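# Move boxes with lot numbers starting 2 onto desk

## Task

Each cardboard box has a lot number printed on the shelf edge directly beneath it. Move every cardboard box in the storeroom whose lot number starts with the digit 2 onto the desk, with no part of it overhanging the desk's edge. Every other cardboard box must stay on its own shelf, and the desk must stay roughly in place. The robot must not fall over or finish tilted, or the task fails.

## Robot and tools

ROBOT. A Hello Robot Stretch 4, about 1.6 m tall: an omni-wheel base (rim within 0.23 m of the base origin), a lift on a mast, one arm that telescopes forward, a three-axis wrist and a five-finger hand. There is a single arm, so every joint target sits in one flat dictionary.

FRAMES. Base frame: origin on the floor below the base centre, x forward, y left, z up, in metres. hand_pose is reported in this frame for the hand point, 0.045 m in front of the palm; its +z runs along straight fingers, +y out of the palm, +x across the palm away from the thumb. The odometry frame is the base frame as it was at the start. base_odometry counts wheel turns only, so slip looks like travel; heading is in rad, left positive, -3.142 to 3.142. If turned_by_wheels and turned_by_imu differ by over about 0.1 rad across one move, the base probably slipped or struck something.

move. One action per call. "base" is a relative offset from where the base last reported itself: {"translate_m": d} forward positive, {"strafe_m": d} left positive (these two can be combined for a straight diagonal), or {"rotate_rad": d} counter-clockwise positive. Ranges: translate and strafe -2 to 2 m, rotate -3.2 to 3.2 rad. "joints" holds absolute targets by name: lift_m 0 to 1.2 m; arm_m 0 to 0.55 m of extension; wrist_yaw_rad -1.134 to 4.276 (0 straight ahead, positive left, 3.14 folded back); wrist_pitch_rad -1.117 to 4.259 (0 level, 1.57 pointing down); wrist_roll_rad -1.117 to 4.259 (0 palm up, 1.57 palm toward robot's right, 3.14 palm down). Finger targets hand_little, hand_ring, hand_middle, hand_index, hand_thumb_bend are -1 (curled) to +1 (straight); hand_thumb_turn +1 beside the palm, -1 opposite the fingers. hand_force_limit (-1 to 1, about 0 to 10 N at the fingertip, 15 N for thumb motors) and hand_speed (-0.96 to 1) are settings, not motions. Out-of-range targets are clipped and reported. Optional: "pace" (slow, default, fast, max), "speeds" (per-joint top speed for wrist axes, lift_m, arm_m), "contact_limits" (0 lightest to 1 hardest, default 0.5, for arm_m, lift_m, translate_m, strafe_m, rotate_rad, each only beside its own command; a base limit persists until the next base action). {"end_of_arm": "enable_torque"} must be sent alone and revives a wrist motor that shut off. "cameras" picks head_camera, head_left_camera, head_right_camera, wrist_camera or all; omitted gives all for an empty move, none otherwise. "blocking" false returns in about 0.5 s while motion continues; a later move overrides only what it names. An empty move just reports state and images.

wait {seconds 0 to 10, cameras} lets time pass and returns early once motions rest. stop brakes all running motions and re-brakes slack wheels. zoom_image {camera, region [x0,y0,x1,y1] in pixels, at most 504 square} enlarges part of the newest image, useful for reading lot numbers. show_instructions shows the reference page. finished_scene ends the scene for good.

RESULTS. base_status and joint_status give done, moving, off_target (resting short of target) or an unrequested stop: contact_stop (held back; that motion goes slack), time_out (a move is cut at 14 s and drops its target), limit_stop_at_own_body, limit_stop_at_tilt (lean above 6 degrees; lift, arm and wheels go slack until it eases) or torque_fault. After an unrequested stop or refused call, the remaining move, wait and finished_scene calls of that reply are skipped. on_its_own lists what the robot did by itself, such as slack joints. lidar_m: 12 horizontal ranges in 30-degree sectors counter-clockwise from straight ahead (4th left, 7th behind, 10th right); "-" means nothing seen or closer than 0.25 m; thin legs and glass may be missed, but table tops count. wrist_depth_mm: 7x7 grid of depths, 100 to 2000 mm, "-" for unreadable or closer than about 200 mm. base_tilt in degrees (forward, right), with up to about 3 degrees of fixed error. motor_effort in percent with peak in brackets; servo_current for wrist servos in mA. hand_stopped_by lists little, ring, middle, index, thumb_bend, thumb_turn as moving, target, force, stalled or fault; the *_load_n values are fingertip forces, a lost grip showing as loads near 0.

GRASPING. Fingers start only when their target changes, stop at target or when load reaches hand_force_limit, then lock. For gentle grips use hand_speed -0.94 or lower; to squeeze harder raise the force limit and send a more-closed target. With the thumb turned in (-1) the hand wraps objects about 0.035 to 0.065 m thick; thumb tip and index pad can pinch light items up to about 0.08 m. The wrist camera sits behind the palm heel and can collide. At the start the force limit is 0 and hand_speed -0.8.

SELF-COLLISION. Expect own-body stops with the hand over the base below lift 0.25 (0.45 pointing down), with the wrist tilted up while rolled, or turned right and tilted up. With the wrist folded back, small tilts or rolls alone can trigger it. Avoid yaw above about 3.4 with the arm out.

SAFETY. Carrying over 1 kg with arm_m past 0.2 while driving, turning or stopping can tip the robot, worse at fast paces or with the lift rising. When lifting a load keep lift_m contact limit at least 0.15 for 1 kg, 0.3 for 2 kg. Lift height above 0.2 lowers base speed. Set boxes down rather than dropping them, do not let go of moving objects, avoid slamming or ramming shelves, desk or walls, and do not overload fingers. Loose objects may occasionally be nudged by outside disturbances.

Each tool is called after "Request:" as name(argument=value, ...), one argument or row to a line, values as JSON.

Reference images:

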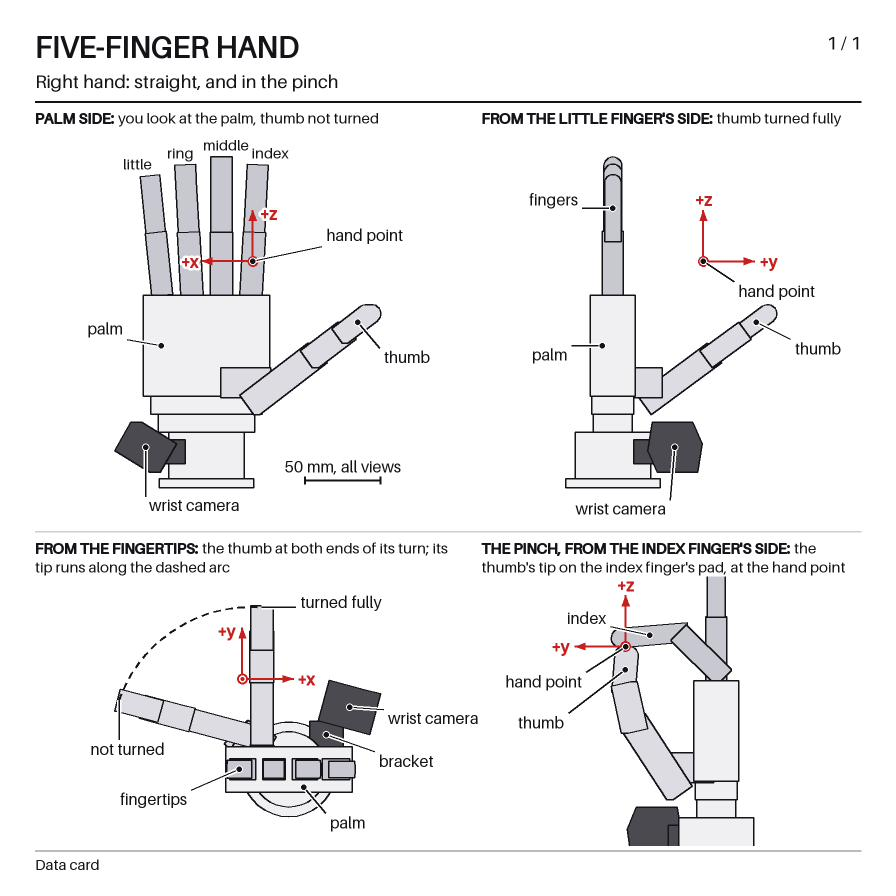

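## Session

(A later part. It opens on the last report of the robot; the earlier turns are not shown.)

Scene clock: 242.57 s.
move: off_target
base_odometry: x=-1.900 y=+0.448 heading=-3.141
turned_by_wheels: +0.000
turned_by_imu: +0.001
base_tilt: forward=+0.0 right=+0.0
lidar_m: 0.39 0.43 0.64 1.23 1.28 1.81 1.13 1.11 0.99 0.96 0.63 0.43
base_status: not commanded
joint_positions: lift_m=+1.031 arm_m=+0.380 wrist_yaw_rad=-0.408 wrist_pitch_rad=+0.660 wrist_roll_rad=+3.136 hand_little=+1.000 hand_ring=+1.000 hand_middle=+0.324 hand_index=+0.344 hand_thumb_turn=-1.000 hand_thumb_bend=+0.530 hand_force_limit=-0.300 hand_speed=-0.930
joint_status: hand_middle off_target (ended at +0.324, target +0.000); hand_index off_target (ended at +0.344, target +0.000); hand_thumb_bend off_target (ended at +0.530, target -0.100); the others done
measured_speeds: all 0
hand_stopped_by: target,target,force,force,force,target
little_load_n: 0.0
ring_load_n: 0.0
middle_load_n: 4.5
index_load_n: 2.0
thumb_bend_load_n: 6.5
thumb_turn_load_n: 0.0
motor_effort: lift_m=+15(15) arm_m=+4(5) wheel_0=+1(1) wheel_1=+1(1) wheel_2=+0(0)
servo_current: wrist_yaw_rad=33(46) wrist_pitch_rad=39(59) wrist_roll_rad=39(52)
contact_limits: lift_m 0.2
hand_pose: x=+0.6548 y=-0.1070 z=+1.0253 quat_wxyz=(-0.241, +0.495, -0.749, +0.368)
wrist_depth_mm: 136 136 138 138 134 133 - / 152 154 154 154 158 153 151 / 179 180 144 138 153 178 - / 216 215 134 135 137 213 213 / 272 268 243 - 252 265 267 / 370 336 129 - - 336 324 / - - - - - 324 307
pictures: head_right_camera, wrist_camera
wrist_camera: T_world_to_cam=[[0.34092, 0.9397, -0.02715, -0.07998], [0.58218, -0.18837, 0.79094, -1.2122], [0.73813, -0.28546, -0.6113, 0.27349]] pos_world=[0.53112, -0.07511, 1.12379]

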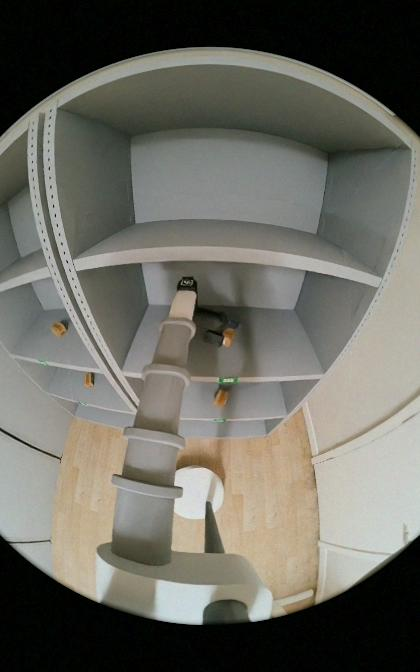

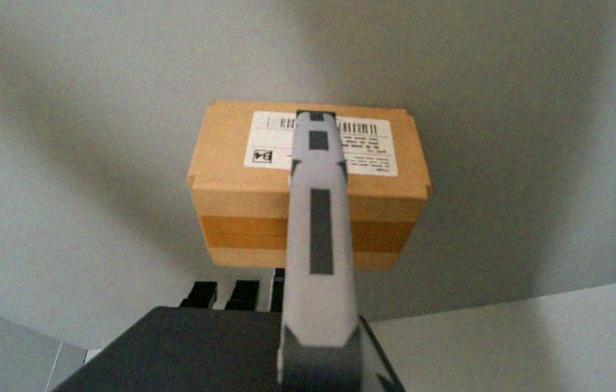

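Request:
move(
  joints={"hand_index": -0.1, "hand_ring": 0.3},
)

Request:
move(
  joints={"lift_m": 1.05},
  speeds={"lift_m": 0.05},
  cameras=["wrist_camera", "head_right_camera"],
)

Request:
zoom_image(
  camera="head_right_camera",
  region=[160, 260, 320, 460],
)

Scene clock: 250.43 s.
move: off_target
base_odometry: x=-1.900 y=+0.448 heading=-3.141
turned_by_wheels: +0.000
turned_by_imu: +0.002
base_tilt: forward=+0.0 right=+0.0
lidar_m: 0.38 0.41 0.63 1.24 1.29 1.78 1.12 1.17 1.02 0.95 0.64 0.43
base_status: not commanded
joint_positions: lift_m=+1.031 arm_m=+0.380 wrist_yaw_rad=-0.408 wrist_pitch_rad=+0.660 wrist_roll_rad=+3.137 hand_little=+1.000 hand_ring=+0.319 hand_middle=+0.324 hand_index=+0.332 hand_thumb_turn=-1.000 hand_thumb_bend=+0.530 hand_force_limit=-0.300 hand_speed=-0.930
joint_status: hand_index off_target (ended at +0.332, target -0.100); the others done
measured_speeds: all 0
hand_stopped_by: target,force,force,force,force,target
little_load_n: 0.0
ring_load_n: 3.5
middle_load_n: 3.0
index_load_n: 4.0
thumb_bend_load_n: 7.0
thumb_turn_load_n: 0.0
motor_effort: lift_m=+15(15) arm_m=+5(5) wheel_0=+1(1) wheel_1=+1(1) wheel_2=+0(1)
servo_current: wrist_yaw_rad=33(52) wrist_pitch_rad=39(52) wrist_roll_rad=39(59)
contact_limits: lift_m 0.2
hand_pose: x=+0.6548 y=-0.1070 z=+1.0253 quat_wxyz=(-0.241, +0.495, -0.749, +0.368)
wrist_depth_mm: 136 136 138 138 134 133 - / 153 154 154 154 158 153 151 / 179 181 143 135 152 178 - / 216 216 133 134 138 213 213 / 273 272 175 - 265 267 267 / 368 336 153 - - 334 320 / - - - - - 324 306
pictures: none

Scene clock: 251.27 s.
move: done
base_odometry: x=-1.900 y=+0.448 heading=-3.141
turned_by_wheels: +0.000
turned_by_imu: +0.000
base_tilt: forward=+0.1 right=+0.0
lidar_m: 0.41 0.42 0.62 1.21 1.30 1.80 1.14 1.14 1.01 0.95 0.63 0.43
base_status: not commanded
joint_positions: lift_m=+1.049 arm_m=+0.380 wrist_yaw_rad=-0.408 wrist_pitch_rad=+0.661 wrist_roll_rad=+3.137 hand_little=+1.000 hand_ring=+0.319 hand_middle=+0.324 hand_index=+0.332 hand_thumb_turn=-1.000 hand_thumb_bend=+0.530 hand_force_limit=-0.300 hand_speed=-0.930
joint_status: all done
measured_speeds: all 0
hand_stopped_by: target,force,force,force,force,target
little_load_n: 0.0
ring_load_n: 2.5
middle_load_n: 2.5
index_load_n: 3.5
thumb_bend_load_n: 8.0
thumb_turn_load_n: 1.0
motor_effort: lift_m=+28(30) arm_m=+4(5) wheel_0=+1(1) wheel_1=+0(1) wheel_2=+0(0)
servo_current: wrist_yaw_rad=39(46) wrist_pitch_rad=46(52) wrist_roll_rad=52(52)
hand_pose: x=+0.6547 y=-0.1069 z=+1.0441 quat_wxyz=(-0.240, +0.495, -0.749, +0.368)
wrist_depth_mm: 156 153 157 156 154 150 - / 176 176 171 169 172 170 168 / 208 205 146 137 152 198 195 / 250 247 133 133 138 236 234 / 317 312 176 - 281 294 290 / 407 387 152 - - 351 330 / - - - - - 327 309
pictures: head_right_camera, wrist_camera
wrist_camera: T_world_to_cam=[[0.34095, 0.93969, -0.02711, -0.07952], [0.5826, -0.18857, 0.79058, -1.22706], [0.73779, -0.28534, -0.61176, 0.28583]] pos_world=[0.53112, -0.07511, 1.14279]

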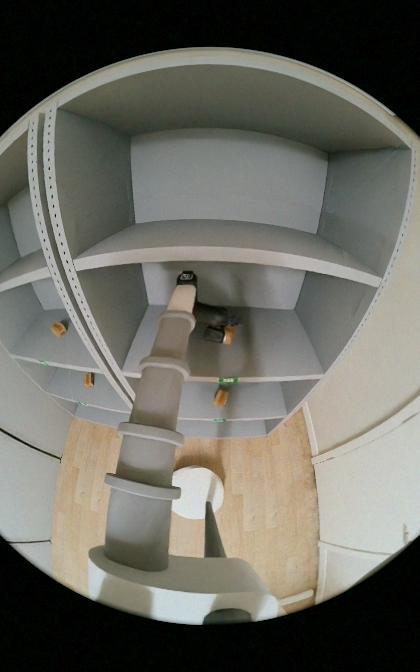

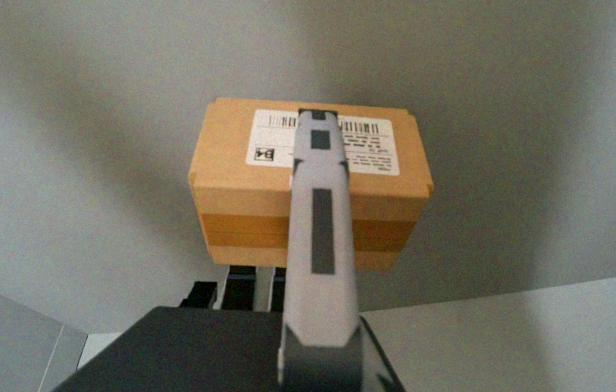

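Scaled by 2.520 from the camera's image (finer frame: 600x960).

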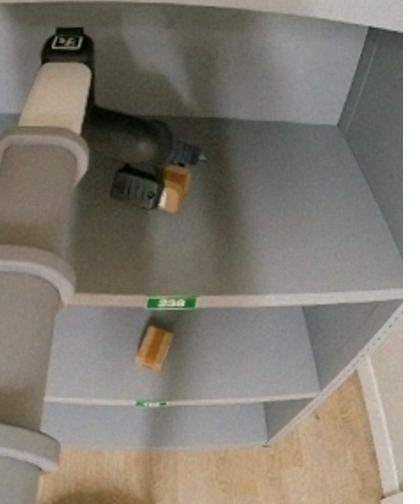

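Request:
move(
  joints={"lift_m": 1.1},
  speeds={"lift_m": 0.08},
)

Request:
move(
  joints={"arm_m": 0.0},
  speeds={"arm_m": 0.2},
)

Request:
move(
  base={"translate_m": -0.6, "strafe_m": 0.35},
  cameras=["all"],
)

Scene clock: 259.83 s.
move: done
base_odometry: x=-1.900 y=+0.448 heading=-3.141
turned_by_wheels: +0.000
turned_by_imu: +0.001
base_tilt: forward=+0.0 right=+0.0
lidar_m: 0.41 0.42 0.63 1.24 1.28 1.81 1.11 1.15 1.01 0.95 0.62 0.43
base_status: not commanded
joint_positions: lift_m=+1.099 arm_m=+0.380 wrist_yaw_rad=-0.408 wrist_pitch_rad=+0.661 wrist_roll_rad=+3.137 hand_little=+1.000 hand_ring=+0.319 hand_middle=+0.324 hand_index=+0.332 hand_thumb_turn=-1.000 hand_thumb_bend=+0.530 hand_force_limit=-0.300 hand_speed=-0.930
joint_status: all done
measured_speeds: all 0
hand_stopped_by: target,force,force,force,force,target
little_load_n: 0.0
ring_load_n: 2.5
middle_load_n: 2.5
index_load_n: 3.5
thumb_bend_load_n: 8.0
thumb_turn_load_n: 1.0
motor_effort: lift_m=+28(31) arm_m=+4(5) wheel_0=+1(1) wheel_1=+1(1) wheel_2=+0(0)
servo_current: wrist_yaw_rad=33(46) wrist_pitch_rad=26(59) wrist_roll_rad=39(52)
hand_pose: x=+0.6547 y=-0.1069 z=+1.0941 quat_wxyz=(-0.240, +0.495, -0.749, +0.368)
wrist_depth_mm: 210 204 209 204 206 198 - / 234 237 235 226 229 226 223 / 277 276 145 137 148 264 263 / 338 329 133 134 138 314 312 / 421 413 175 - - 375 355 / - 488 129 - - 355 330 / - - - - - 325 309
pictures: none

Scene clock: 262.53 s.
move: done
base_odometry: x=-1.900 y=+0.448 heading=-3.141
turned_by_wheels: +0.000
turned_by_imu: +0.001
base_tilt: forward=+0.0 right=+0.0
lidar_m: 0.40 0.43 0.61 1.24 1.28 1.71 1.13 1.13 1.04 0.95 0.63 0.42
base_status: not commanded
joint_positions: lift_m=+1.099 arm_m=+0.000 wrist_yaw_rad=-0.408 wrist_pitch_rad=+0.661 wrist_roll_rad=+3.137 hand_little=+1.000 hand_ring=+0.319 hand_middle=+0.324 hand_index=+0.332 hand_thumb_turn=-1.000 hand_thumb_bend=+0.530 hand_force_limit=-0.300 hand_speed=-0.930
joint_status: all done
measured_speeds: all 0
hand_stopped_by: target,force,force,force,force,target
little_load_n: 0.0
ring_load_n: 2.5
middle_load_n: 2.5
index_load_n: 3.5
thumb_bend_load_n: 8.0
thumb_turn_load_n: 1.0
motor_effort: lift_m=+28(28) arm_m=-5(10) wheel_0=+1(1) wheel_1=+1(1) wheel_2=+0(0)
servo_current: wrist_yaw_rad=39(46) wrist_pitch_rad=39(52) wrist_roll_rad=33(52)
hand_pose: x=+0.2748 y=-0.1070 z=+1.0941 quat_wxyz=(-0.240, +0.495, -0.750, +0.368)
wrist_depth_mm: - 1229 - - - - - / - - - 160 - - 715 / - - 142 137 148 - - / - - 133 134 137 343 329 / 508 462 175 - - 394 392 / - 492 153 - - 488 484 / - - - - - - -
pictures: none

Scene clock: 266.17 s.
move: done
base_odometry: x=-1.300 y=+0.098 heading=-3.142
turned_by_wheels: +0.000
turned_by_imu: -0.001
base_tilt: forward=+0.0 right=+0.0
lidar_m: 0.97 1.03 0.92 0.87 0.92 1.24 3.23 0.86 0.77 1.29 1.36 1.06
base_status: done
joint_positions: lift_m=+1.099 arm_m=+0.000 wrist_yaw_rad=-0.408 wrist_pitch_rad=+0.661 wrist_roll_rad=+3.137 hand_little=+1.000 hand_ring=+0.319 hand_middle=+0.324 hand_index=+0.332 hand_thumb_turn=-1.000 hand_thumb_bend=+0.530 hand_force_limit=-0.300 hand_speed=-0.930
joint_status: not commanded
measured_speeds: translate_m=+0.000 strafe_m=+0.000 rotate_rad=-0.001 lift_m=+0.000 arm_m=+0.000 wrist_yaw_rad=+0.000 wrist_pitch_rad=+0.000 wrist_roll_rad=+0.000
hand_stopped_by: target,force,force,force,force,target
little_load_n: 0.0
ring_load_n: 2.5
middle_load_n: 2.5
index_load_n: 3.5
thumb_bend_load_n: 8.0
thumb_turn_load_n: 1.0
motor_effort: lift_m=+28(28) arm_m=-5(5) wheel_0=-1(10) wheel_1=+1(7) wheel_2=-1(13)
servo_current: wrist_yaw_rad=26(46) wrist_pitch_rad=20(59) wrist_roll_rad=46(52)
hand_pose: x=+0.2748 y=-0.1070 z=+1.0942 quat_wxyz=(-0.240, +0.495, -0.750, +0.368)
wrist_depth_mm: 1308 1255 1281 1255 1281 1205 1182 / 1430 1464 1430 1397 1336 1281 - / - 1661 146 137 148 - - / - - 134 134 138 - - / - - 165 - - - - / - 123 129 - - - - / - - - - - - -
pictures: head_camera, head_left_camera, head_right_camera, wrist_camera
wrist_camera: T_world_to_cam=[[0.34116, 0.93961, -0.02717, 0.0514], [0.58259, -0.18867, 0.79057, -1.04525], [0.7377, -0.28554, -0.61177, 0.59671]] pos_world=[0.15122, -0.07511, 1.19279]

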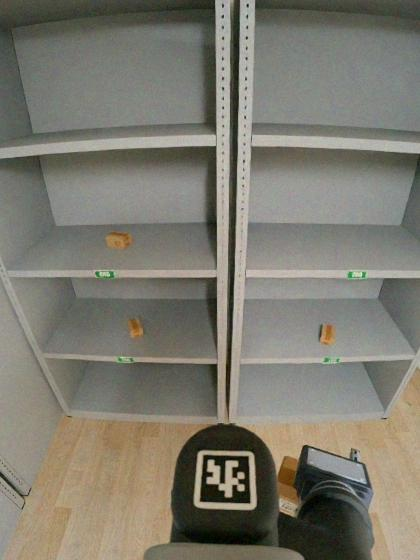

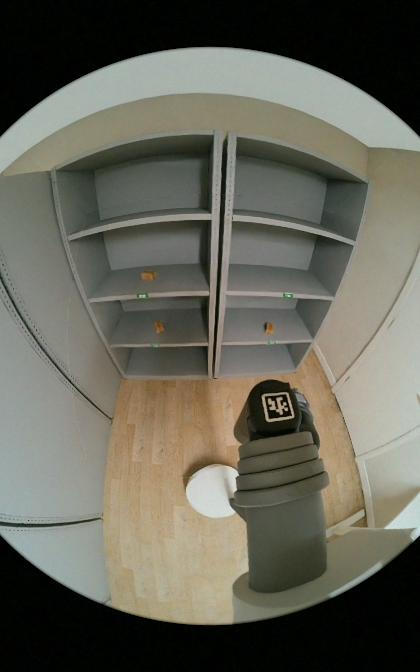

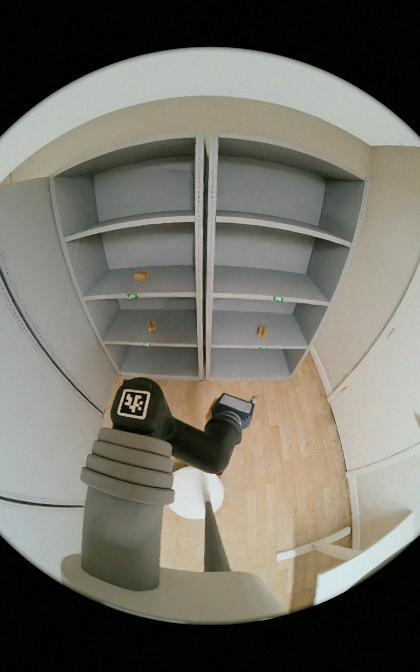

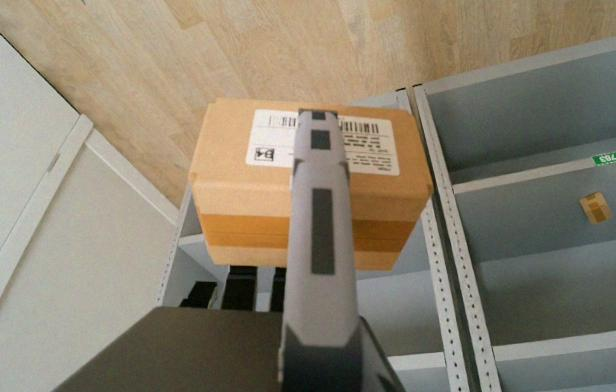

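Request:
move(
  base={"translate_m": -0.9, "strafe_m": 0.1},
)

Request:
move(
  base={"rotate_rad": -1.571},
  cameras=["all"],
)

Scene clock: 276.03 s.
move: done
base_odometry: x=-0.400 y=-0.002 heading=+3.141
turned_by_wheels: +0.000
turned_by_imu: +0.002
base_tilt: forward=-0.1 right=+0.0
lidar_m: 1.90 1.13 0.79 0.74 0.79 1.08 2.34 1.04 0.72 0.64 0.68 2.01
base_status: done
joint_positions: lift_m=+1.099 arm_m=+0.000 wrist_yaw_rad=-0.409 wrist_pitch_rad=+0.661 wrist_roll_rad=+3.137 hand_little=+1.000 hand_ring=+0.319 hand_middle=+0.324 hand_index=+0.332 hand_thumb_turn=-1.000 hand_thumb_bend=+0.530 hand_force_limit=-0.300 hand_speed=-0.930
joint_status: not commanded
measured_speeds: all 0
hand_stopped_by: target,force,force,force,force,target
little_load_n: 0.0
ring_load_n: 2.5
middle_load_n: 2.5
index_load_n: 3.5
thumb_bend_load_n: 8.0
thumb_turn_load_n: 1.0
motor_effort: lift_m=+28(28) arm_m=-5(5) wheel_0=-2(7) wheel_1=+0(7) wheel_2=-2(12)
servo_current: wrist_yaw_rad=26(52) wrist_pitch_rad=39(52) wrist_roll_rad=39(59)
hand_pose: x=+0.2748 y=-0.1070 z=+1.0942 quat_wxyz=(-0.240, +0.495, -0.750, +0.368)
wrist_depth_mm: 1255 1281 1255 1281 1255 1205 1229 / 1430 1430 1430 1336 1366 1397 1366 / 1537 1708 146 137 148 1618 1576 / - 1921 134 134 138 1863 1921 / - - 176 - - - - / - 123 155 - - - - / - - - - - - -
pictures: none

Scene clock: 278.53 s.
move: done
base_odometry: x=-0.400 y=-0.002 heading=+1.571
turned_by_wheels: -1.571
turned_by_imu: -1.550
base_tilt: forward=+0.0 right=+0.0
lidar_m: 0.66 0.69 1.95 1.90 1.13 0.81 0.76 0.79 1.09 2.32 1.01 0.72
base_status: done
joint_positions: lift_m=+1.100 arm_m=+0.000 wrist_yaw_rad=-0.409 wrist_pitch_rad=+0.661 wrist_roll_rad=+3.137 hand_little=+1.000 hand_ring=+0.319 hand_middle=+0.324 hand_index=+0.332 hand_thumb_turn=-1.000 hand_thumb_bend=+0.530 hand_force_limit=-0.300 hand_speed=-0.930
joint_status: not commanded
measured_speeds: all 0
hand_stopped_by: target,force,force,force,force,target
little_load_n: -0.5
ring_load_n: 2.5
middle_load_n: 3.0
index_load_n: 3.5
thumb_bend_load_n: 8.0
thumb_turn_load_n: 1.0
motor_effort: lift_m=+27(28) arm_m=-5(5) wheel_0=+1(6) wheel_1=+2(10) wheel_2=+0(10)
servo_current: wrist_yaw_rad=26(46) wrist_pitch_rad=46(52) wrist_roll_rad=46(59)
hand_pose: x=+0.2748 y=-0.1070 z=+1.0942 quat_wxyz=(-0.240, +0.495, -0.750, +0.368)
wrist_depth_mm: 1281 1281 1281 1255 1229 1229 1182 / 1464 1499 1366 1366 1397 1336 1397 / 1618 1661 144 137 149 1537 1537 / - 1983 134 134 138 - - / - - 165 - - - - / - 122 129 - - - - / - - - - - - -
pictures: head_camera, head_left_camera, head_right_camera, wrist_camera
wrist_camera: T_world_to_cam=[[0.34131, 0.93956, -0.02713, 0.05132], [0.58253, -0.18879, 0.79058, -1.04527], [0.73768, -0.28563, -0.61176, 0.59669]] pos_world=[0.15122, -0.07511, 1.19279]

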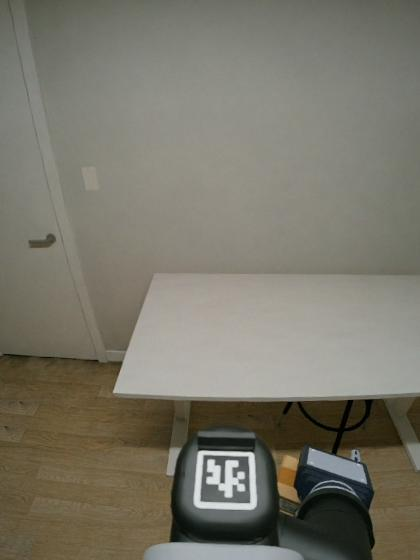

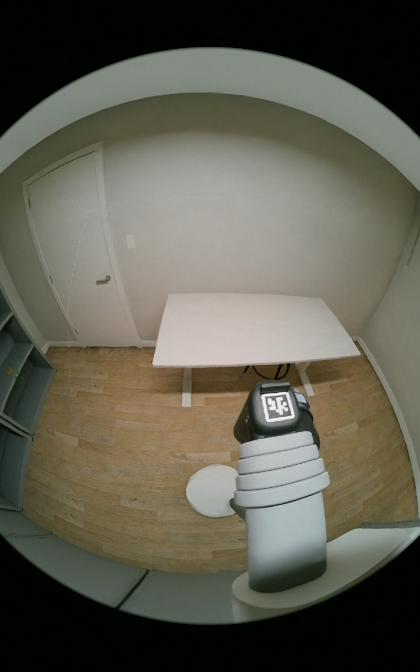

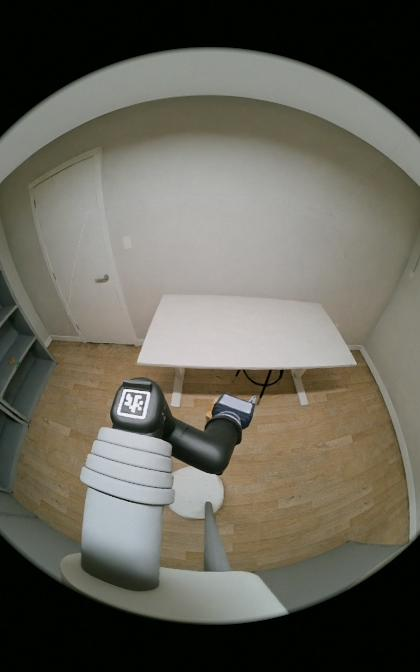

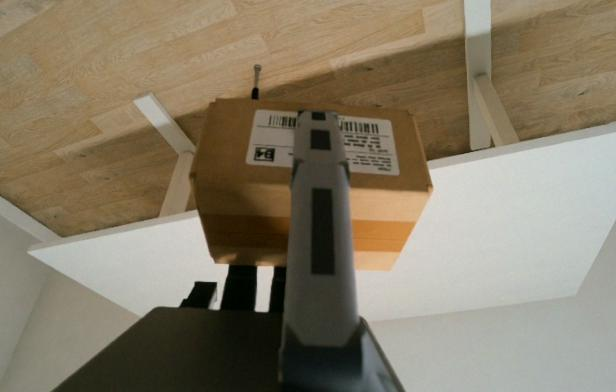

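Request:
move(
  base={"translate_m": 0.2},
  pace="slow",
)

Request:
move(
  joints={"arm_m": 0.45},
  speeds={"arm_m": 0.2},
)

Request:
move(
  joints={"lift_m": 0.85},
  speeds={"lift_m": 0.15},
  cameras=["head_camera", "wrist_camera"],
)

Scene clock: 300.83 s.
move: done
base_odometry: x=-0.400 y=+0.198 heading=+1.571
turned_by_wheels: +0.000
turned_by_imu: +0.005
base_tilt: forward=+0.0 right=-0.1
lidar_m: 0.47 0.51 1.80 1.91 1.45 1.02 0.92 1.01 1.33 2.31 0.73 0.53
base_status: done
joint_positions: lift_m=+1.100 arm_m=+0.000 wrist_yaw_rad=-0.409 wrist_pitch_rad=+0.661 wrist_roll_rad=+3.137 hand_little=+1.000 hand_ring=+0.319 hand_middle=+0.324 hand_index=+0.332 hand_thumb_turn=-1.000 hand_thumb_bend=+0.530 hand_force_limit=-0.300 hand_speed=-0.930
joint_status: not commanded
measured_speeds: all 0
hand_stopped_by: target,force,force,force,force,target
little_load_n: 0.0
ring_load_n: 2.5
middle_load_n: 2.5
index_load_n: 3.5
thumb_bend_load_n: 8.0
thumb_turn_load_n: 1.0
motor_effort: lift_m=+27(27) arm_m=-4(5) wheel_0=+3(6) wheel_1=+0(8) wheel_2=+1(11)
servo_current: wrist_yaw_rad=46(52) wrist_pitch_rad=39(52) wrist_roll_rad=52(52)
hand_pose: x=+0.2748 y=-0.1070 z=+1.0942 quat_wxyz=(-0.240, +0.495, -0.750, +0.368)
wrist_depth_mm: 1255 1255 1281 1281 1255 1205 1160 / 1430 1464 1397 1397 1366 525 521 / 1661 1708 143 137 148 - - / - - 133 133 138 - - / - - 164 - - - - / - 122 129 - - - - / - - - - - - -
pictures: none

Scene clock: 303.87 s.
move: done
base_odometry: x=-0.400 y=+0.198 heading=+1.571
turned_by_wheels: +0.000
turned_by_imu: +0.001
base_tilt: forward=+0.0 right=+0.1
lidar_m: 0.46 0.50 1.78 1.92 1.42 1.01 0.96 0.99 1.38 2.32 0.73 0.49
base_status: not commanded
joint_positions: lift_m=+1.100 arm_m=+0.450 wrist_yaw_rad=-0.409 wrist_pitch_rad=+0.661 wrist_roll_rad=+3.137 hand_little=+1.000 hand_ring=+0.319 hand_middle=+0.324 hand_index=+0.332 hand_thumb_turn=-1.000 hand_thumb_bend=+0.530 hand_force_limit=-0.300 hand_speed=-0.930
joint_status: all done
measured_speeds: all 0
hand_stopped_by: target,force,force,force,force,target
little_load_n: 0.0
ring_load_n: 2.5
middle_load_n: 2.5
index_load_n: 3.5
thumb_bend_load_n: 7.5
thumb_turn_load_n: 1.5
motor_effort: lift_m=+27(27) arm_m=+5(9) wheel_0=+2(3) wheel_1=+0(1) wheel_2=+1(1)
servo_current: wrist_yaw_rad=52(52) wrist_pitch_rad=39(59) wrist_roll_rad=33(52)
hand_pose: x=+0.7246 y=-0.1070 z=+1.0942 quat_wxyz=(-0.240, +0.495, -0.750, +0.368)
wrist_depth_mm: 492 500 480 484 473 473 473 / - - 525 525 517 521 517 / - - 142 137 148 - - / - - 133 133 138 - - / - - 164 - - - - / - 121 129 - - 634 615 / - - - - - 603 564
pictures: none

Scene clock: 306.33 s.
move: done
base_odometry: x=-0.400 y=+0.198 heading=+1.571
turned_by_wheels: +0.000
turned_by_imu: +0.001
base_tilt: forward=+0.0 right=+0.0
lidar_m: 0.47 0.50 1.77 1.90 1.44 1.01 0.96 0.99 1.35 2.33 0.70 0.53
base_status: not commanded
joint_positions: lift_m=+0.850 arm_m=+0.450 wrist_yaw_rad=-0.409 wrist_pitch_rad=+0.661 wrist_roll_rad=+3.137 hand_little=+1.000 hand_ring=+0.319 hand_middle=+0.324 hand_index=+0.332 hand_thumb_turn=-1.000 hand_thumb_bend=+0.530 hand_force_limit=-0.300 hand_speed=-0.930
joint_status: all done
measured_speeds: all 0
hand_stopped_by: target,force,force,force,force,target
little_load_n: 0.0
ring_load_n: 2.5
middle_load_n: 2.5
index_load_n: 4.0
thumb_bend_load_n: 8.0
thumb_turn_load_n: 1.0
motor_effort: lift_m=+16(26) arm_m=+5(5) wheel_0=+2(3) wheel_1=+0(1) wheel_2=+1(1)
servo_current: wrist_yaw_rad=39(52) wrist_pitch_rad=39(52) wrist_roll_rad=39(52)
hand_pose: x=+0.7247 y=-0.1070 z=+0.8451 quat_wxyz=(-0.240, +0.495, -0.750, +0.368)
wrist_depth_mm: 232 233 226 230 228 224 222 / 259 260 252 250 255 252 248 / 307 304 146 137 148 293 289 / 370 366 133 133 138 349 347 / 473 459 175 - - 427 427 / - 122 129 - - 609 597 / - - - - - 609 580
wrist_camera: T_world_to_cam=[[0.34146, 0.93951, -0.02713, -0.10905], [0.58253, -0.18888, 0.79056, -1.11034], [0.73761, -0.28575, -0.61178, 0.11255]] pos_world=[0.60102, -0.07511, 0.94369]

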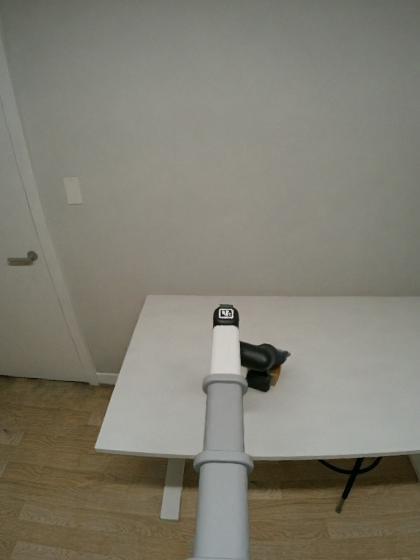

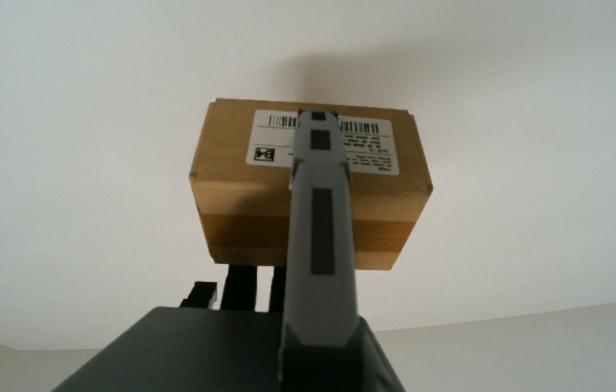

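Request:
move(
  joints={"lift_m": 0.768},
  speeds={"lift_m": 0.06},
  cameras=["wrist_camera"],
)

Scene clock: 313.83 s.
move: done
base_odometry: x=-0.400 y=+0.198 heading=+1.571
turned_by_wheels: +0.000
turned_by_imu: +0.002
base_tilt: forward=+0.0 right=+0.0
lidar_m: 0.49 0.51 1.81 1.87 1.40 1.00 0.95 1.01 1.38 2.29 0.72 0.51
base_status: not commanded
joint_positions: lift_m=+0.768 arm_m=+0.450 wrist_yaw_rad=-0.409 wrist_pitch_rad=+0.661 wrist_roll_rad=+3.137 hand_little=+1.000 hand_ring=+0.319 hand_middle=+0.324 hand_index=+0.332 hand_thumb_turn=-1.000 hand_thumb_bend=+0.530 hand_force_limit=-0.300 hand_speed=-0.930
joint_status: all done
measured_speeds: all 0
hand_stopped_by: target,force,force,force,force,target
little_load_n: 0.0
ring_load_n: 2.5
middle_load_n: 2.5
index_load_n: 3.5
thumb_bend_load_n: 8.0
thumb_turn_load_n: 1.0
motor_effort: lift_m=+16(17) arm_m=+5(5) wheel_0=+2(3) wheel_1=+0(1) wheel_2=+1(1)
servo_current: wrist_yaw_rad=33(46) wrist_pitch_rad=46(52) wrist_roll_rad=33(52)
hand_pose: x=+0.7247 y=-0.1070 z=+0.7631 quat_wxyz=(-0.240, +0.495, -0.750, +0.368)
wrist_depth_mm: 145 145 146 145 143 138 - / 164 163 159 160 159 157 156 / 191 191 146 137 149 183 182 / 233 229 133 134 138 226 216 / 294 289 176 - 272 271 282 / 402 359 153 - - 355 357 / - - - - - 488 488
wrist_camera: T_world_to_cam=[[0.34146, 0.93951, -0.02713, -0.11128], [0.58253, -0.18888, 0.79056, -1.04551], [0.73761, -0.28575, -0.61178, 0.06238]] pos_world=[0.60102, -0.07511, 0.86169]

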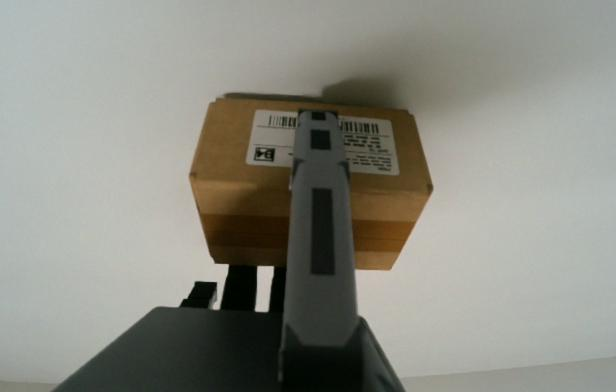

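Request:
move(
  joints={"lift_m": 0.7605},
  speeds={"lift_m": 0.03},
  contact_limits={"lift_m": 0.1},
  cameras=["wrist_camera"],
)

Scene clock: 318.37 s.
move: done
base_odometry: x=-0.400 y=+0.198 heading=+1.571
turned_by_wheels: +0.000
turned_by_imu: +0.001
base_tilt: forward=+0.0 right=+0.1
lidar_m: 0.48 0.52 1.80 1.91 1.42 1.00 0.95 0.99 1.41 2.32 0.71 0.50
base_status: not commanded
joint_positions: lift_m=+0.761 arm_m=+0.450 wrist_yaw_rad=-0.409 wrist_pitch_rad=+0.661 wrist_roll_rad=+3.137 hand_little=+1.000 hand_ring=+0.319 hand_middle=+0.324 hand_index=+0.332 hand_thumb_turn=-1.000 hand_thumb_bend=+0.530 hand_force_limit=-0.300 hand_speed=-0.930
joint_status: all done
measured_speeds: all 0
hand_stopped_by: target,force,force,force,force,target
little_load_n: 0.0
ring_load_n: 2.5
middle_load_n: 2.5
index_load_n: 3.5
thumb_bend_load_n: 7.5
thumb_turn_load_n: 0.5
motor_effort: lift_m=+15(17) arm_m=+5(5) wheel_0=+3(3) wheel_1=+0(0) wheel_2=+1(1)
servo_current: wrist_yaw_rad=39(46) wrist_pitch_rad=39(39) wrist_roll_rad=46(52)
contact_limits: lift_m 0.1
hand_pose: x=+0.7247 y=-0.1070 z=+0.7557 quat_wxyz=(-0.240, +0.495, -0.750, +0.368)
wrist_depth_mm: 136 137 138 135 134 136 - / 157 154 154 154 154 152 151 / 179 180 144 137 153 179 177 / 216 215 133 134 138 213 212 / 272 268 175 - 252 264 281 / 368 332 153 - - 351 355 / 512 - - - - 488 500
wrist_camera: T_world_to_cam=[[0.34146, 0.93951, -0.02713, -0.11148], [0.58253, -0.18888, 0.79056, -1.03966], [0.73761, -0.28575, -0.61178, 0.05785]] pos_world=[0.60102, -0.07511, 0.85429]

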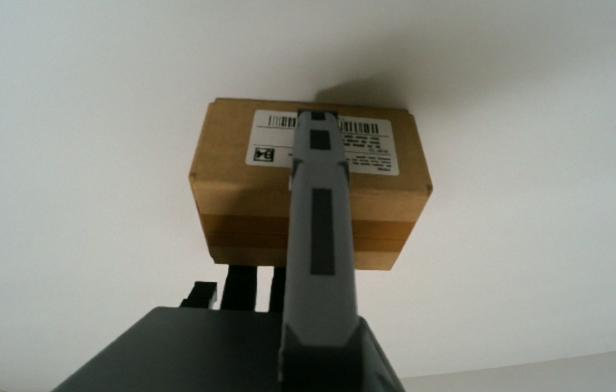

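Request:
move(
  joints={"lift_m": 0.759},
  speeds={"lift_m": 0.03},
  contact_limits={"lift_m": 0.1},
  cameras=["wrist_camera"],
)

Scene clock: 323.07 s.
move: done
base_odometry: x=-0.400 y=+0.198 heading=+1.571
turned_by_wheels: +0.000
turned_by_imu: +0.001
base_tilt: forward=+0.0 right=+0.0
lidar_m: 0.46 0.53 1.80 1.91 1.45 1.03 0.95 1.02 1.36 2.31 0.71 0.52
base_status: not commanded
joint_positions: lift_m=+0.760 arm_m=+0.450 wrist_yaw_rad=-0.409 wrist_pitch_rad=+0.661 wrist_roll_rad=+3.137 hand_little=+1.000 hand_ring=+0.319 hand_middle=+0.324 hand_index=+0.332 hand_thumb_turn=-1.000 hand_thumb_bend=+0.530 hand_force_limit=-0.300 hand_speed=-0.930
joint_status: all done
measured_speeds: all 0
hand_stopped_by: target,force,force,force,force,target
little_load_n: 0.0
ring_load_n: 2.5
middle_load_n: 2.5
index_load_n: 3.5
thumb_bend_load_n: 7.5
thumb_turn_load_n: 1.0
motor_effort: lift_m=+13(15) arm_m=+5(5) wheel_0=+2(3) wheel_1=+0(0) wheel_2=+1(1)
servo_current: wrist_yaw_rad=39(39) wrist_pitch_rad=46(46) wrist_roll_rad=26(46)
contact_limits: lift_m 0.1
hand_pose: x=+0.7247 y=-0.1070 z=+0.7544 quat_wxyz=(-0.240, +0.495, -0.750, +0.368)
wrist_depth_mm: 136 137 138 135 134 135 - / 156 153 154 154 154 152 152 / 179 179 144 137 152 179 177 / 216 216 133 134 138 213 213 / 272 268 175 - 252 267 267 / 370 338 153 - - 355 359 / 512 - - - - 488 508
wrist_camera: T_world_to_cam=[[0.34146, 0.93951, -0.02713, -0.11151], [0.58253, -0.18888, 0.79056, -1.03863], [0.73761, -0.28575, -0.61178, 0.05706]] pos_world=[0.60102, -0.07511, 0.85299]

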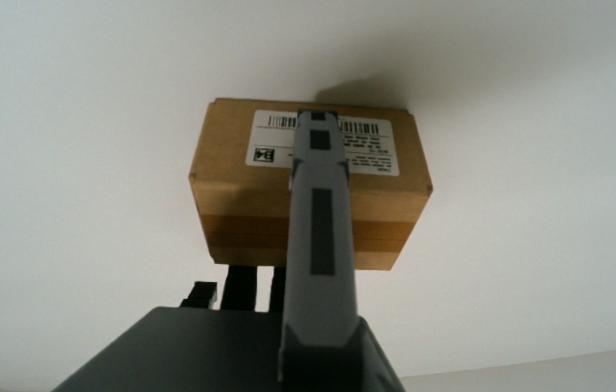

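Request:
move(
  joints={"hand_thumb_bend": 1.0, "hand_index": 0.55, "hand_middle": 0.55, "hand_ring": 0.6, "hand_speed": -0.85},
  cameras=["wrist_camera"],
)

Scene clock: 332.80 s.
move: done
base_odometry: x=-0.400 y=+0.198 heading=+1.571
turned_by_wheels: +0.000
turned_by_imu: +0.002
base_tilt: forward=+0.0 right=+0.0
lidar_m: 0.47 0.49 1.79 1.93 1.45 0.99 0.96 1.00 1.37 2.31 0.72 0.51
base_status: not commanded
joint_positions: lift_m=+0.760 arm_m=+0.450 wrist_yaw_rad=-0.409 wrist_pitch_rad=+0.661 wrist_roll_rad=+3.137 hand_little=+1.000 hand_ring=+0.600 hand_middle=+0.550 hand_index=+0.550 hand_thumb_turn=-1.000 hand_thumb_bend=+1.000 hand_force_limit=-0.300 hand_speed=-0.850
joint_status: all done
measured_speeds: all 0
hand_stopped_by: target,target,target,target,target,target
little_load_n: 0.0
ring_load_n: 0.0
middle_load_n: 0.0
index_load_n: 0.0
thumb_bend_load_n: 0.0
thumb_turn_load_n: 0.0
motor_effort: lift_m=+15(15) arm_m=+5(5) wheel_0=+2(3) wheel_1=+0(1) wheel_2=+1(1)
servo_current: wrist_yaw_rad=39(52) wrist_pitch_rad=39(52) wrist_roll_rad=39(52)
contact_limits: lift_m 0.1
hand_pose: x=+0.7247 y=-0.1070 z=+0.7542 quat_wxyz=(-0.240, +0.495, -0.750, +0.368)
wrist_depth_mm: 134 135 136 133 132 135 - / 155 151 152 143 152 151 - / 177 177 146 146 155 176 - / 213 213 134 135 136 210 211 / 266 264 181 - - 262 276 / 359 330 129 - - 349 351 / 504 - - - - 480 500
wrist_camera: T_world_to_cam=[[0.34146, 0.93951, -0.02713, -0.11152], [0.58253, -0.18888, 0.79056, -1.03848], [0.73761, -0.28575, -0.61178, 0.05694]] pos_world=[0.60102, -0.07511, 0.85279]

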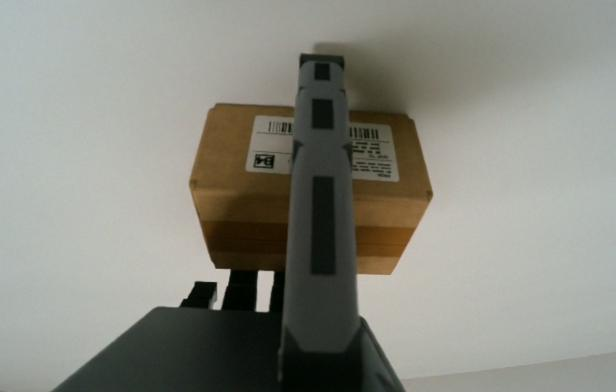

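Request:
move(
  joints={"lift_m": 0.9},
  speeds={"lift_m": 0.15},
)

Request:
move(
  joints={"arm_m": 0.0, "hand_index": 0.9, "hand_middle": 0.9, "hand_ring": 1.0, "hand_speed": 0.0},
)

Request:
move(
  base={"translate_m": -0.25},
  cameras=["head_camera"],
)

Request:
move(
  base={"rotate_rad": -3.1416},
)

Request:
move(
  base={"strafe_m": 1.8},
  cameras=["all"],
)

Scene clock: 345.47 s.
move: done
base_odometry: x=-0.400 y=+0.198 heading=+1.571
turned_by_wheels: +0.000
turned_by_imu: +0.001
base_tilt: forward=-0.1 right=+0.0
lidar_m: 0.47 0.54 1.76 1.90 1.41 1.02 0.94 0.98 1.37 2.33 0.72 0.52
base_status: not commanded
joint_positions: lift_m=+0.899 arm_m=+0.450 wrist_yaw_rad=-0.409 wrist_pitch_rad=+0.661 wrist_roll_rad=+3.137 hand_little=+1.000 hand_ring=+0.600 hand_middle=+0.550 hand_index=+0.550 hand_thumb_turn=-1.000 hand_thumb_bend=+1.000 hand_force_limit=-0.300 hand_speed=-0.850
joint_status: all done
measured_speeds: all 0
hand_stopped_by: target,target,target,target,target,target
little_load_n: 0.0
ring_load_n: 0.0
middle_load_n: 0.0
index_load_n: 0.0
thumb_bend_load_n: 0.0
thumb_turn_load_n: 0.0
motor_effort: lift_m=+28(31) arm_m=+5(5) wheel_0=+3(3) wheel_1=+0(1) wheel_2=+1(1)
servo_current: wrist_yaw_rad=33(52) wrist_pitch_rad=46(52) wrist_roll_rad=39(52)
hand_pose: x=+0.7247 y=-0.1070 z=+0.8942 quat_wxyz=(-0.240, +0.495, -0.750, +0.368)
wrist_depth_mm: 279 281 273 224 274 278 276 / 314 315 317 245 314 312 310 / 368 368 368 368 366 366 362 / 442 442 442 439 - 442 436 / 530 530 500 - - 521 521 / - 122 128 - - 634 615 / - - - - - 603 564
pictures: none

Scene clock: 347.87 s.
move: done
base_odometry: x=-0.400 y=+0.198 heading=+1.571
turned_by_wheels: +0.000
turned_by_imu: +0.001
base_tilt: forward=-0.1 right=-0.1
lidar_m: 0.46 0.49 1.77 1.91 1.43 1.00 0.96 0.97 1.38 2.30 0.71 0.48
base_status: not commanded
joint_positions: lift_m=+0.899 arm_m=+0.000 wrist_yaw_rad=-0.409 wrist_pitch_rad=+0.661 wrist_roll_rad=+3.137 hand_little=+1.000 hand_ring=+1.000 hand_middle=+0.900 hand_index=+0.900 hand_thumb_turn=-1.000 hand_thumb_bend=+1.000 hand_force_limit=-0.300 hand_speed=+0.000
joint_status: all done
measured_speeds: all 0
hand_stopped_by: target,target,target,target,target,target
little_load_n: 0.0
ring_load_n: 0.0
middle_load_n: -0.5
index_load_n: 0.0
thumb_bend_load_n: 0.0
thumb_turn_load_n: 0.0
motor_effort: lift_m=+28(28) arm_m=-5(13) wheel_0=+3(3) wheel_1=+0(1) wheel_2=+1(1)
servo_current: wrist_yaw_rad=33(46) wrist_pitch_rad=46(59) wrist_roll_rad=39(52)
hand_pose: x=+0.2748 y=-0.1070 z=+0.8942 quat_wxyz=(-0.240, +0.495, -0.750, +0.368)
wrist_depth_mm: 1042 1060 1025 1042 1042 1025 1025 / 1182 1160 1205 1098 1160 1118 1160 / 1397 1397 1366 1336 - 1308 399 / 1661 1576 1576 - - 436 442 / - - 525 - - 525 - / - 122 128 - - - - / - - - - - - -
pictures: none

Scene clock: 350.17 s.
move: done
base_odometry: x=-0.400 y=-0.052 heading=+1.570
turned_by_wheels: +0.000
turned_by_imu: +0.000
base_tilt: forward=+0.0 right=+0.0
lidar_m: 0.72 0.74 1.99 1.92 1.05 0.74 0.72 0.75 1.02 2.30 1.08 0.77
base_status: done
joint_positions: lift_m=+0.899 arm_m=+0.000 wrist_yaw_rad=-0.409 wrist_pitch_rad=+0.661 wrist_roll_rad=+3.137 hand_little=+1.000 hand_ring=+1.000 hand_middle=+0.900 hand_index=+0.900 hand_thumb_turn=-1.000 hand_thumb_bend=+1.000 hand_force_limit=-0.300 hand_speed=+0.000
joint_status: not commanded
measured_speeds: all 0
hand_stopped_by: target,target,target,target,target,target
little_load_n: 0.0
ring_load_n: 0.0
middle_load_n: -0.5
index_load_n: 0.0
thumb_bend_load_n: 0.0
thumb_turn_load_n: 0.0
motor_effort: lift_m=+28(28) arm_m=-4(5) wheel_0=-2(6) wheel_1=+0(10) wheel_2=-1(14)
servo_current: wrist_yaw_rad=33(52) wrist_pitch_rad=39(52) wrist_roll_rad=39(52)
hand_pose: x=+0.2748 y=-0.1070 z=+0.8942 quat_wxyz=(-0.240, +0.495, -0.750, +0.368)
wrist_depth_mm: 1042 1042 1042 1042 1025 991 1008 / 1205 1205 1160 1118 1160 1160 1160 / 1366 1397 1366 1366 - 1336 1336 / 1661 1618 1576 1576 - 1537 - / - 1921 1336 - - - - / - 135 128 - - - - / - - - - - - -

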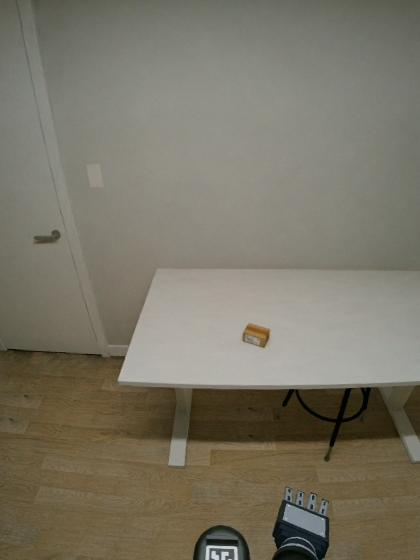

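Scene clock: 353.13 s.
move: done
base_odometry: x=-0.400 y=-0.052 heading=-1.571
turned_by_wheels: -3.141
turned_by_imu: -3.098
base_tilt: forward=-0.1 right=+0.0
lidar_m: 0.69 0.72 1.03 2.34 1.09 0.75 0.74 0.76 1.97 1.89 1.00 0.73
base_status: done
joint_positions: lift_m=+0.900 arm_m=+0.000 wrist_yaw_rad=-0.409 wrist_pitch_rad=+0.661 wrist_roll_rad=+3.137 hand_little=+1.000 hand_ring=+1.000 hand_middle=+0.900 hand_index=+0.900 hand_thumb_turn=-1.000 hand_thumb_bend=+1.000 hand_force_limit=-0.300 hand_speed=+0.000
joint_status: not commanded
measured_speeds: all 0
hand_stopped_by: target,target,target,target,target,target
little_load_n: 0.0
ring_load_n: 0.0
middle_load_n: 0.0
index_load_n: 0.0
thumb_bend_load_n: 0.0
thumb_turn_load_n: 0.0
motor_effort: lift_m=+27(28) arm_m=-5(5) wheel_0=+2(8) wheel_1=+0(9) wheel_2=+1(11)
servo_current: wrist_yaw_rad=39(52) wrist_pitch_rad=39(52) wrist_roll_rad=39(52)
hand_pose: x=+0.2748 y=-0.1070 z=+0.8942 quat_wxyz=(-0.240, +0.495, -0.750, +0.368)
wrist_depth_mm: 1060 1060 1060 1078 1025 - - / 1182 1182 1118 117 - - - / 1308 - 1042 - - - - / - - 931 - - 640 621 / - - 798 - - 603 564 / - 123 129 - - 549 512 / - - - - - 504 473
pictures: none

Scene clock: 360.47 s.
move: done
base_odometry: x=+1.400 y=-0.052 heading=-1.571
turned_by_wheels: +0.000
turned_by_imu: +0.001
base_tilt: forward=+0.0 right=+0.0
lidar_m: 2.12 0.78 0.55 0.52 0.58 0.82 1.51 0.93 1.07 2.85 1.05 0.83
base_status: done
joint_positions: lift_m=+0.900 arm_m=+0.000 wrist_yaw_rad=-0.409 wrist_pitch_rad=+0.661 wrist_roll_rad=+3.137 hand_little=+1.000 hand_ring=+1.000 hand_middle=+0.900 hand_index=+0.900 hand_thumb_turn=-1.000 hand_thumb_bend=+1.000 hand_force_limit=-0.300 hand_speed=+0.000
joint_status: not commanded
measured_speeds: all 0
hand_stopped_by: target,target,target,target,target,target
little_load_n: 0.0
ring_load_n: 0.0
middle_load_n: 0.0
index_load_n: -0.5
thumb_bend_load_n: 0.0
thumb_turn_load_n: 0.0
motor_effort: lift_m=+27(27) arm_m=-5(5) wheel_0=+1(10) wheel_1=-1(12) wheel_2=+1(11)
servo_current: wrist_yaw_rad=39(52) wrist_pitch_rad=39(59) wrist_roll_rad=33(52)
hand_pose: x=+0.2748 y=-0.1070 z=+0.8942 quat_wxyz=(-0.240, +0.495, -0.750, +0.368)
wrist_depth_mm: 1042 1042 1025 1042 1042 1042 1025 / 1160 1182 1182 1078 1160 1160 1138 / 1397 1281 - - - 1397 1336 / - - - - - 1576 1661 / - - - - - 1983 - / - 122 129 - - - 1808 / - - - - - - -
pictures: head_camera, head_left_camera, head_right_camera, wrist_camera
wrist_camera: T_world_to_cam=[[0.34146, 0.93951, -0.02713, 0.04587], [0.58253, -0.18888, 0.79056, -0.88714], [0.73761, -0.28575, -0.61178, 0.47436]] pos_world=[0.15122, -0.07511, 0.99279]

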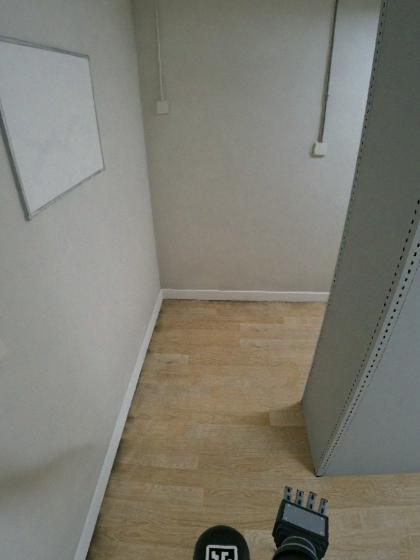

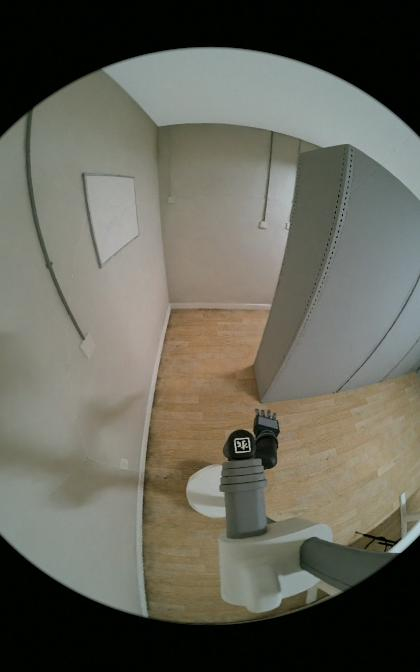

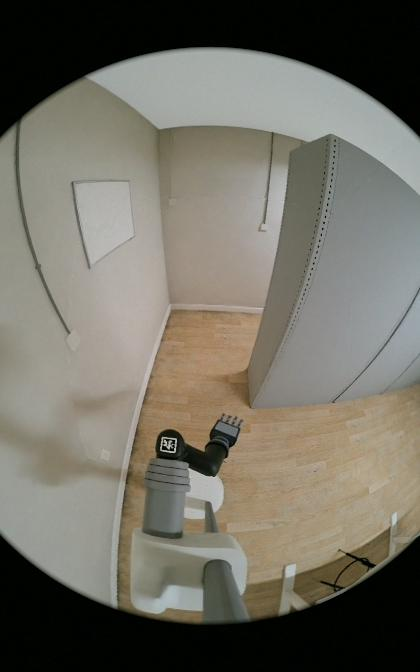

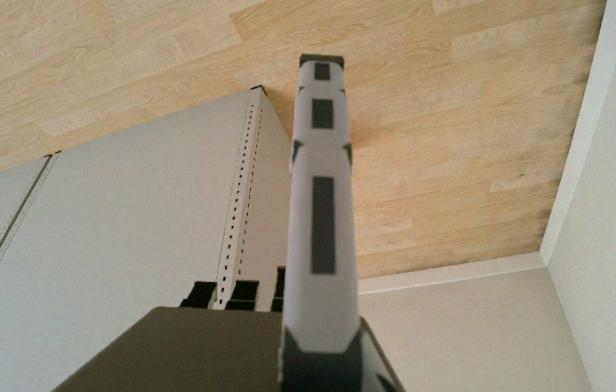

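Request:
move(
  base={"translate_m": 1.65},
)

Request:
move(
  base={"rotate_rad": -1.59},
  cameras=["all"],
)

Scene clock: 378.60 s.
move: done
base_odometry: x=+1.400 y=-1.702 heading=-1.571
turned_by_wheels: +0.000
turned_by_imu: +0.004
base_tilt: forward=+0.0 right=+0.0
lidar_m: 0.54 0.57 0.53 0.51 0.54 0.80 2.40 0.59 0.59 1.68 0.80 0.57
base_status: done
joint_positions: lift_m=+0.900 arm_m=+0.000 wrist_yaw_rad=-0.409 wrist_pitch_rad=+0.661 wrist_roll_rad=+3.137 hand_little=+1.000 hand_ring=+1.000 hand_middle=+0.900 hand_index=+0.900 hand_thumb_turn=-1.000 hand_thumb_bend=+1.000 hand_force_limit=-0.300 hand_speed=+0.000
joint_status: not commanded
measured_speeds: all 0
hand_stopped_by: target,target,target,target,target,target
little_load_n: 0.0
ring_load_n: 0.0
middle_load_n: 0.0
index_load_n: 0.0
thumb_bend_load_n: 0.0
thumb_turn_load_n: 0.0
motor_effort: lift_m=+27(28) arm_m=-5(5) wheel_0=+1(7) wheel_1=+0(10) wheel_2=+1(14)
servo_current: wrist_yaw_rad=39(52) wrist_pitch_rad=52(52) wrist_roll_rad=46(59)
hand_pose: x=+0.2748 y=-0.1070 z=+0.8942 quat_wxyz=(-0.240, +0.495, -0.750, +0.368)
wrist_depth_mm: 1025 1025 1042 - - - - / 1160 1118 - 113 - - - / - - - - - - - / - - - - - - - / - - - - - - - / - 122 128 - - - - / - - - - - - -
pictures: none

Scene clock: 380.73 s.
move: done
base_odometry: x=+1.400 y=-1.702 heading=+3.123
turned_by_wheels: -1.590
turned_by_imu: -1.566
base_tilt: forward=+0.0 right=+0.0
lidar_m: 1.71 0.83 0.58 0.53 0.57 0.53 0.54 0.55 0.78 2.22 0.63 0.56
base_status: done
joint_positions: lift_m=+0.900 arm_m=+0.000 wrist_yaw_rad=-0.409 wrist_pitch_rad=+0.661 wrist_roll_rad=+3.137 hand_little=+1.000 hand_ring=+1.000 hand_middle=+0.900 hand_index=+0.900 hand_thumb_turn=-1.000 hand_thumb_bend=+1.000 hand_force_limit=-0.300 hand_speed=+0.000
joint_status: not commanded
measured_speeds: all 0
hand_stopped_by: target,target,target,target,target,target
little_load_n: 0.0
ring_load_n: 0.0
middle_load_n: 0.0
index_load_n: 0.0
thumb_bend_load_n: 0.0
thumb_turn_load_n: 0.0
motor_effort: lift_m=+27(27) arm_m=-5(5) wheel_0=+0(7) wheel_1=+2(11) wheel_2=+1(12)
servo_current: wrist_yaw_rad=33(46) wrist_pitch_rad=46(52) wrist_roll_rad=39(46)
hand_pose: x=+0.2748 y=-0.1070 z=+0.8943 quat_wxyz=(-0.240, +0.495, -0.750, +0.368)
wrist_depth_mm: 1042 1060 - 1060 1060 1025 1060 / 1160 - - 1118 1160 1182 1160 / - - - - - 1366 1336 / - - - - - 1661 1661 / - - - - - - - / - 123 128 - - - - / - - - - - - -
pictures: head_camera, head_left_camera, head_right_camera, wrist_camera
wrist_camera: T_world_to_cam=[[0.34146, 0.93951, -0.02713, 0.04587], [0.58253, -0.18888, 0.79056, -0.88721], [0.73761, -0.28575, -0.61178, 0.47442]] pos_world=[0.15122, -0.07511, 0.99289]

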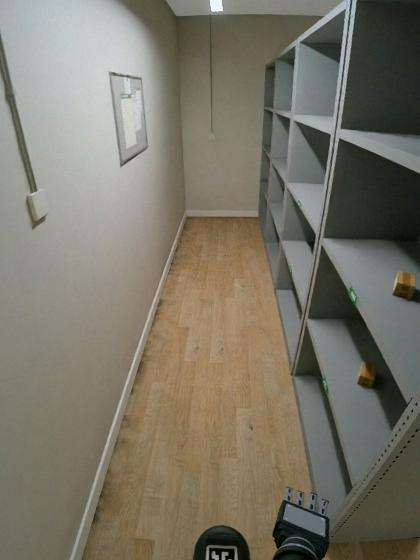

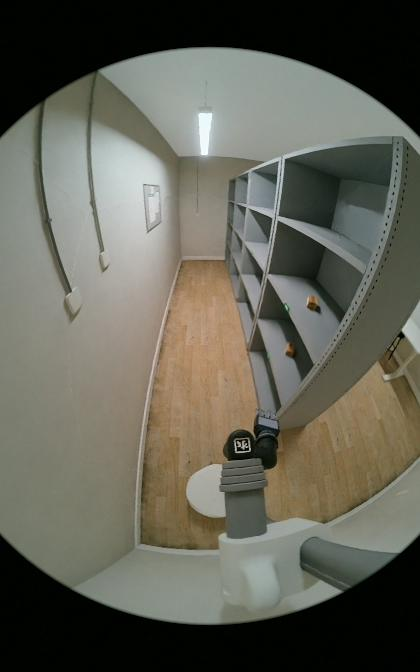

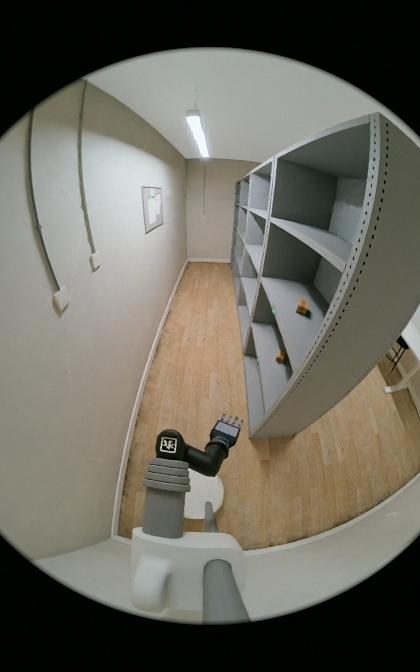

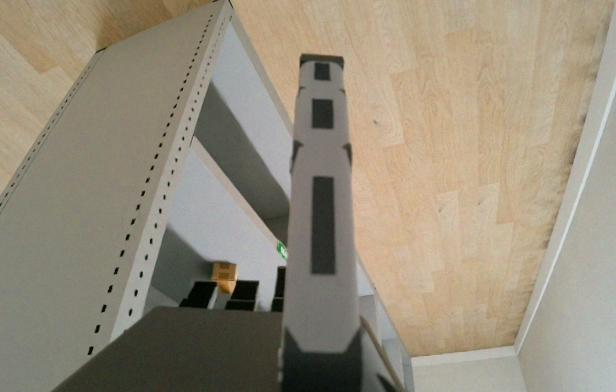

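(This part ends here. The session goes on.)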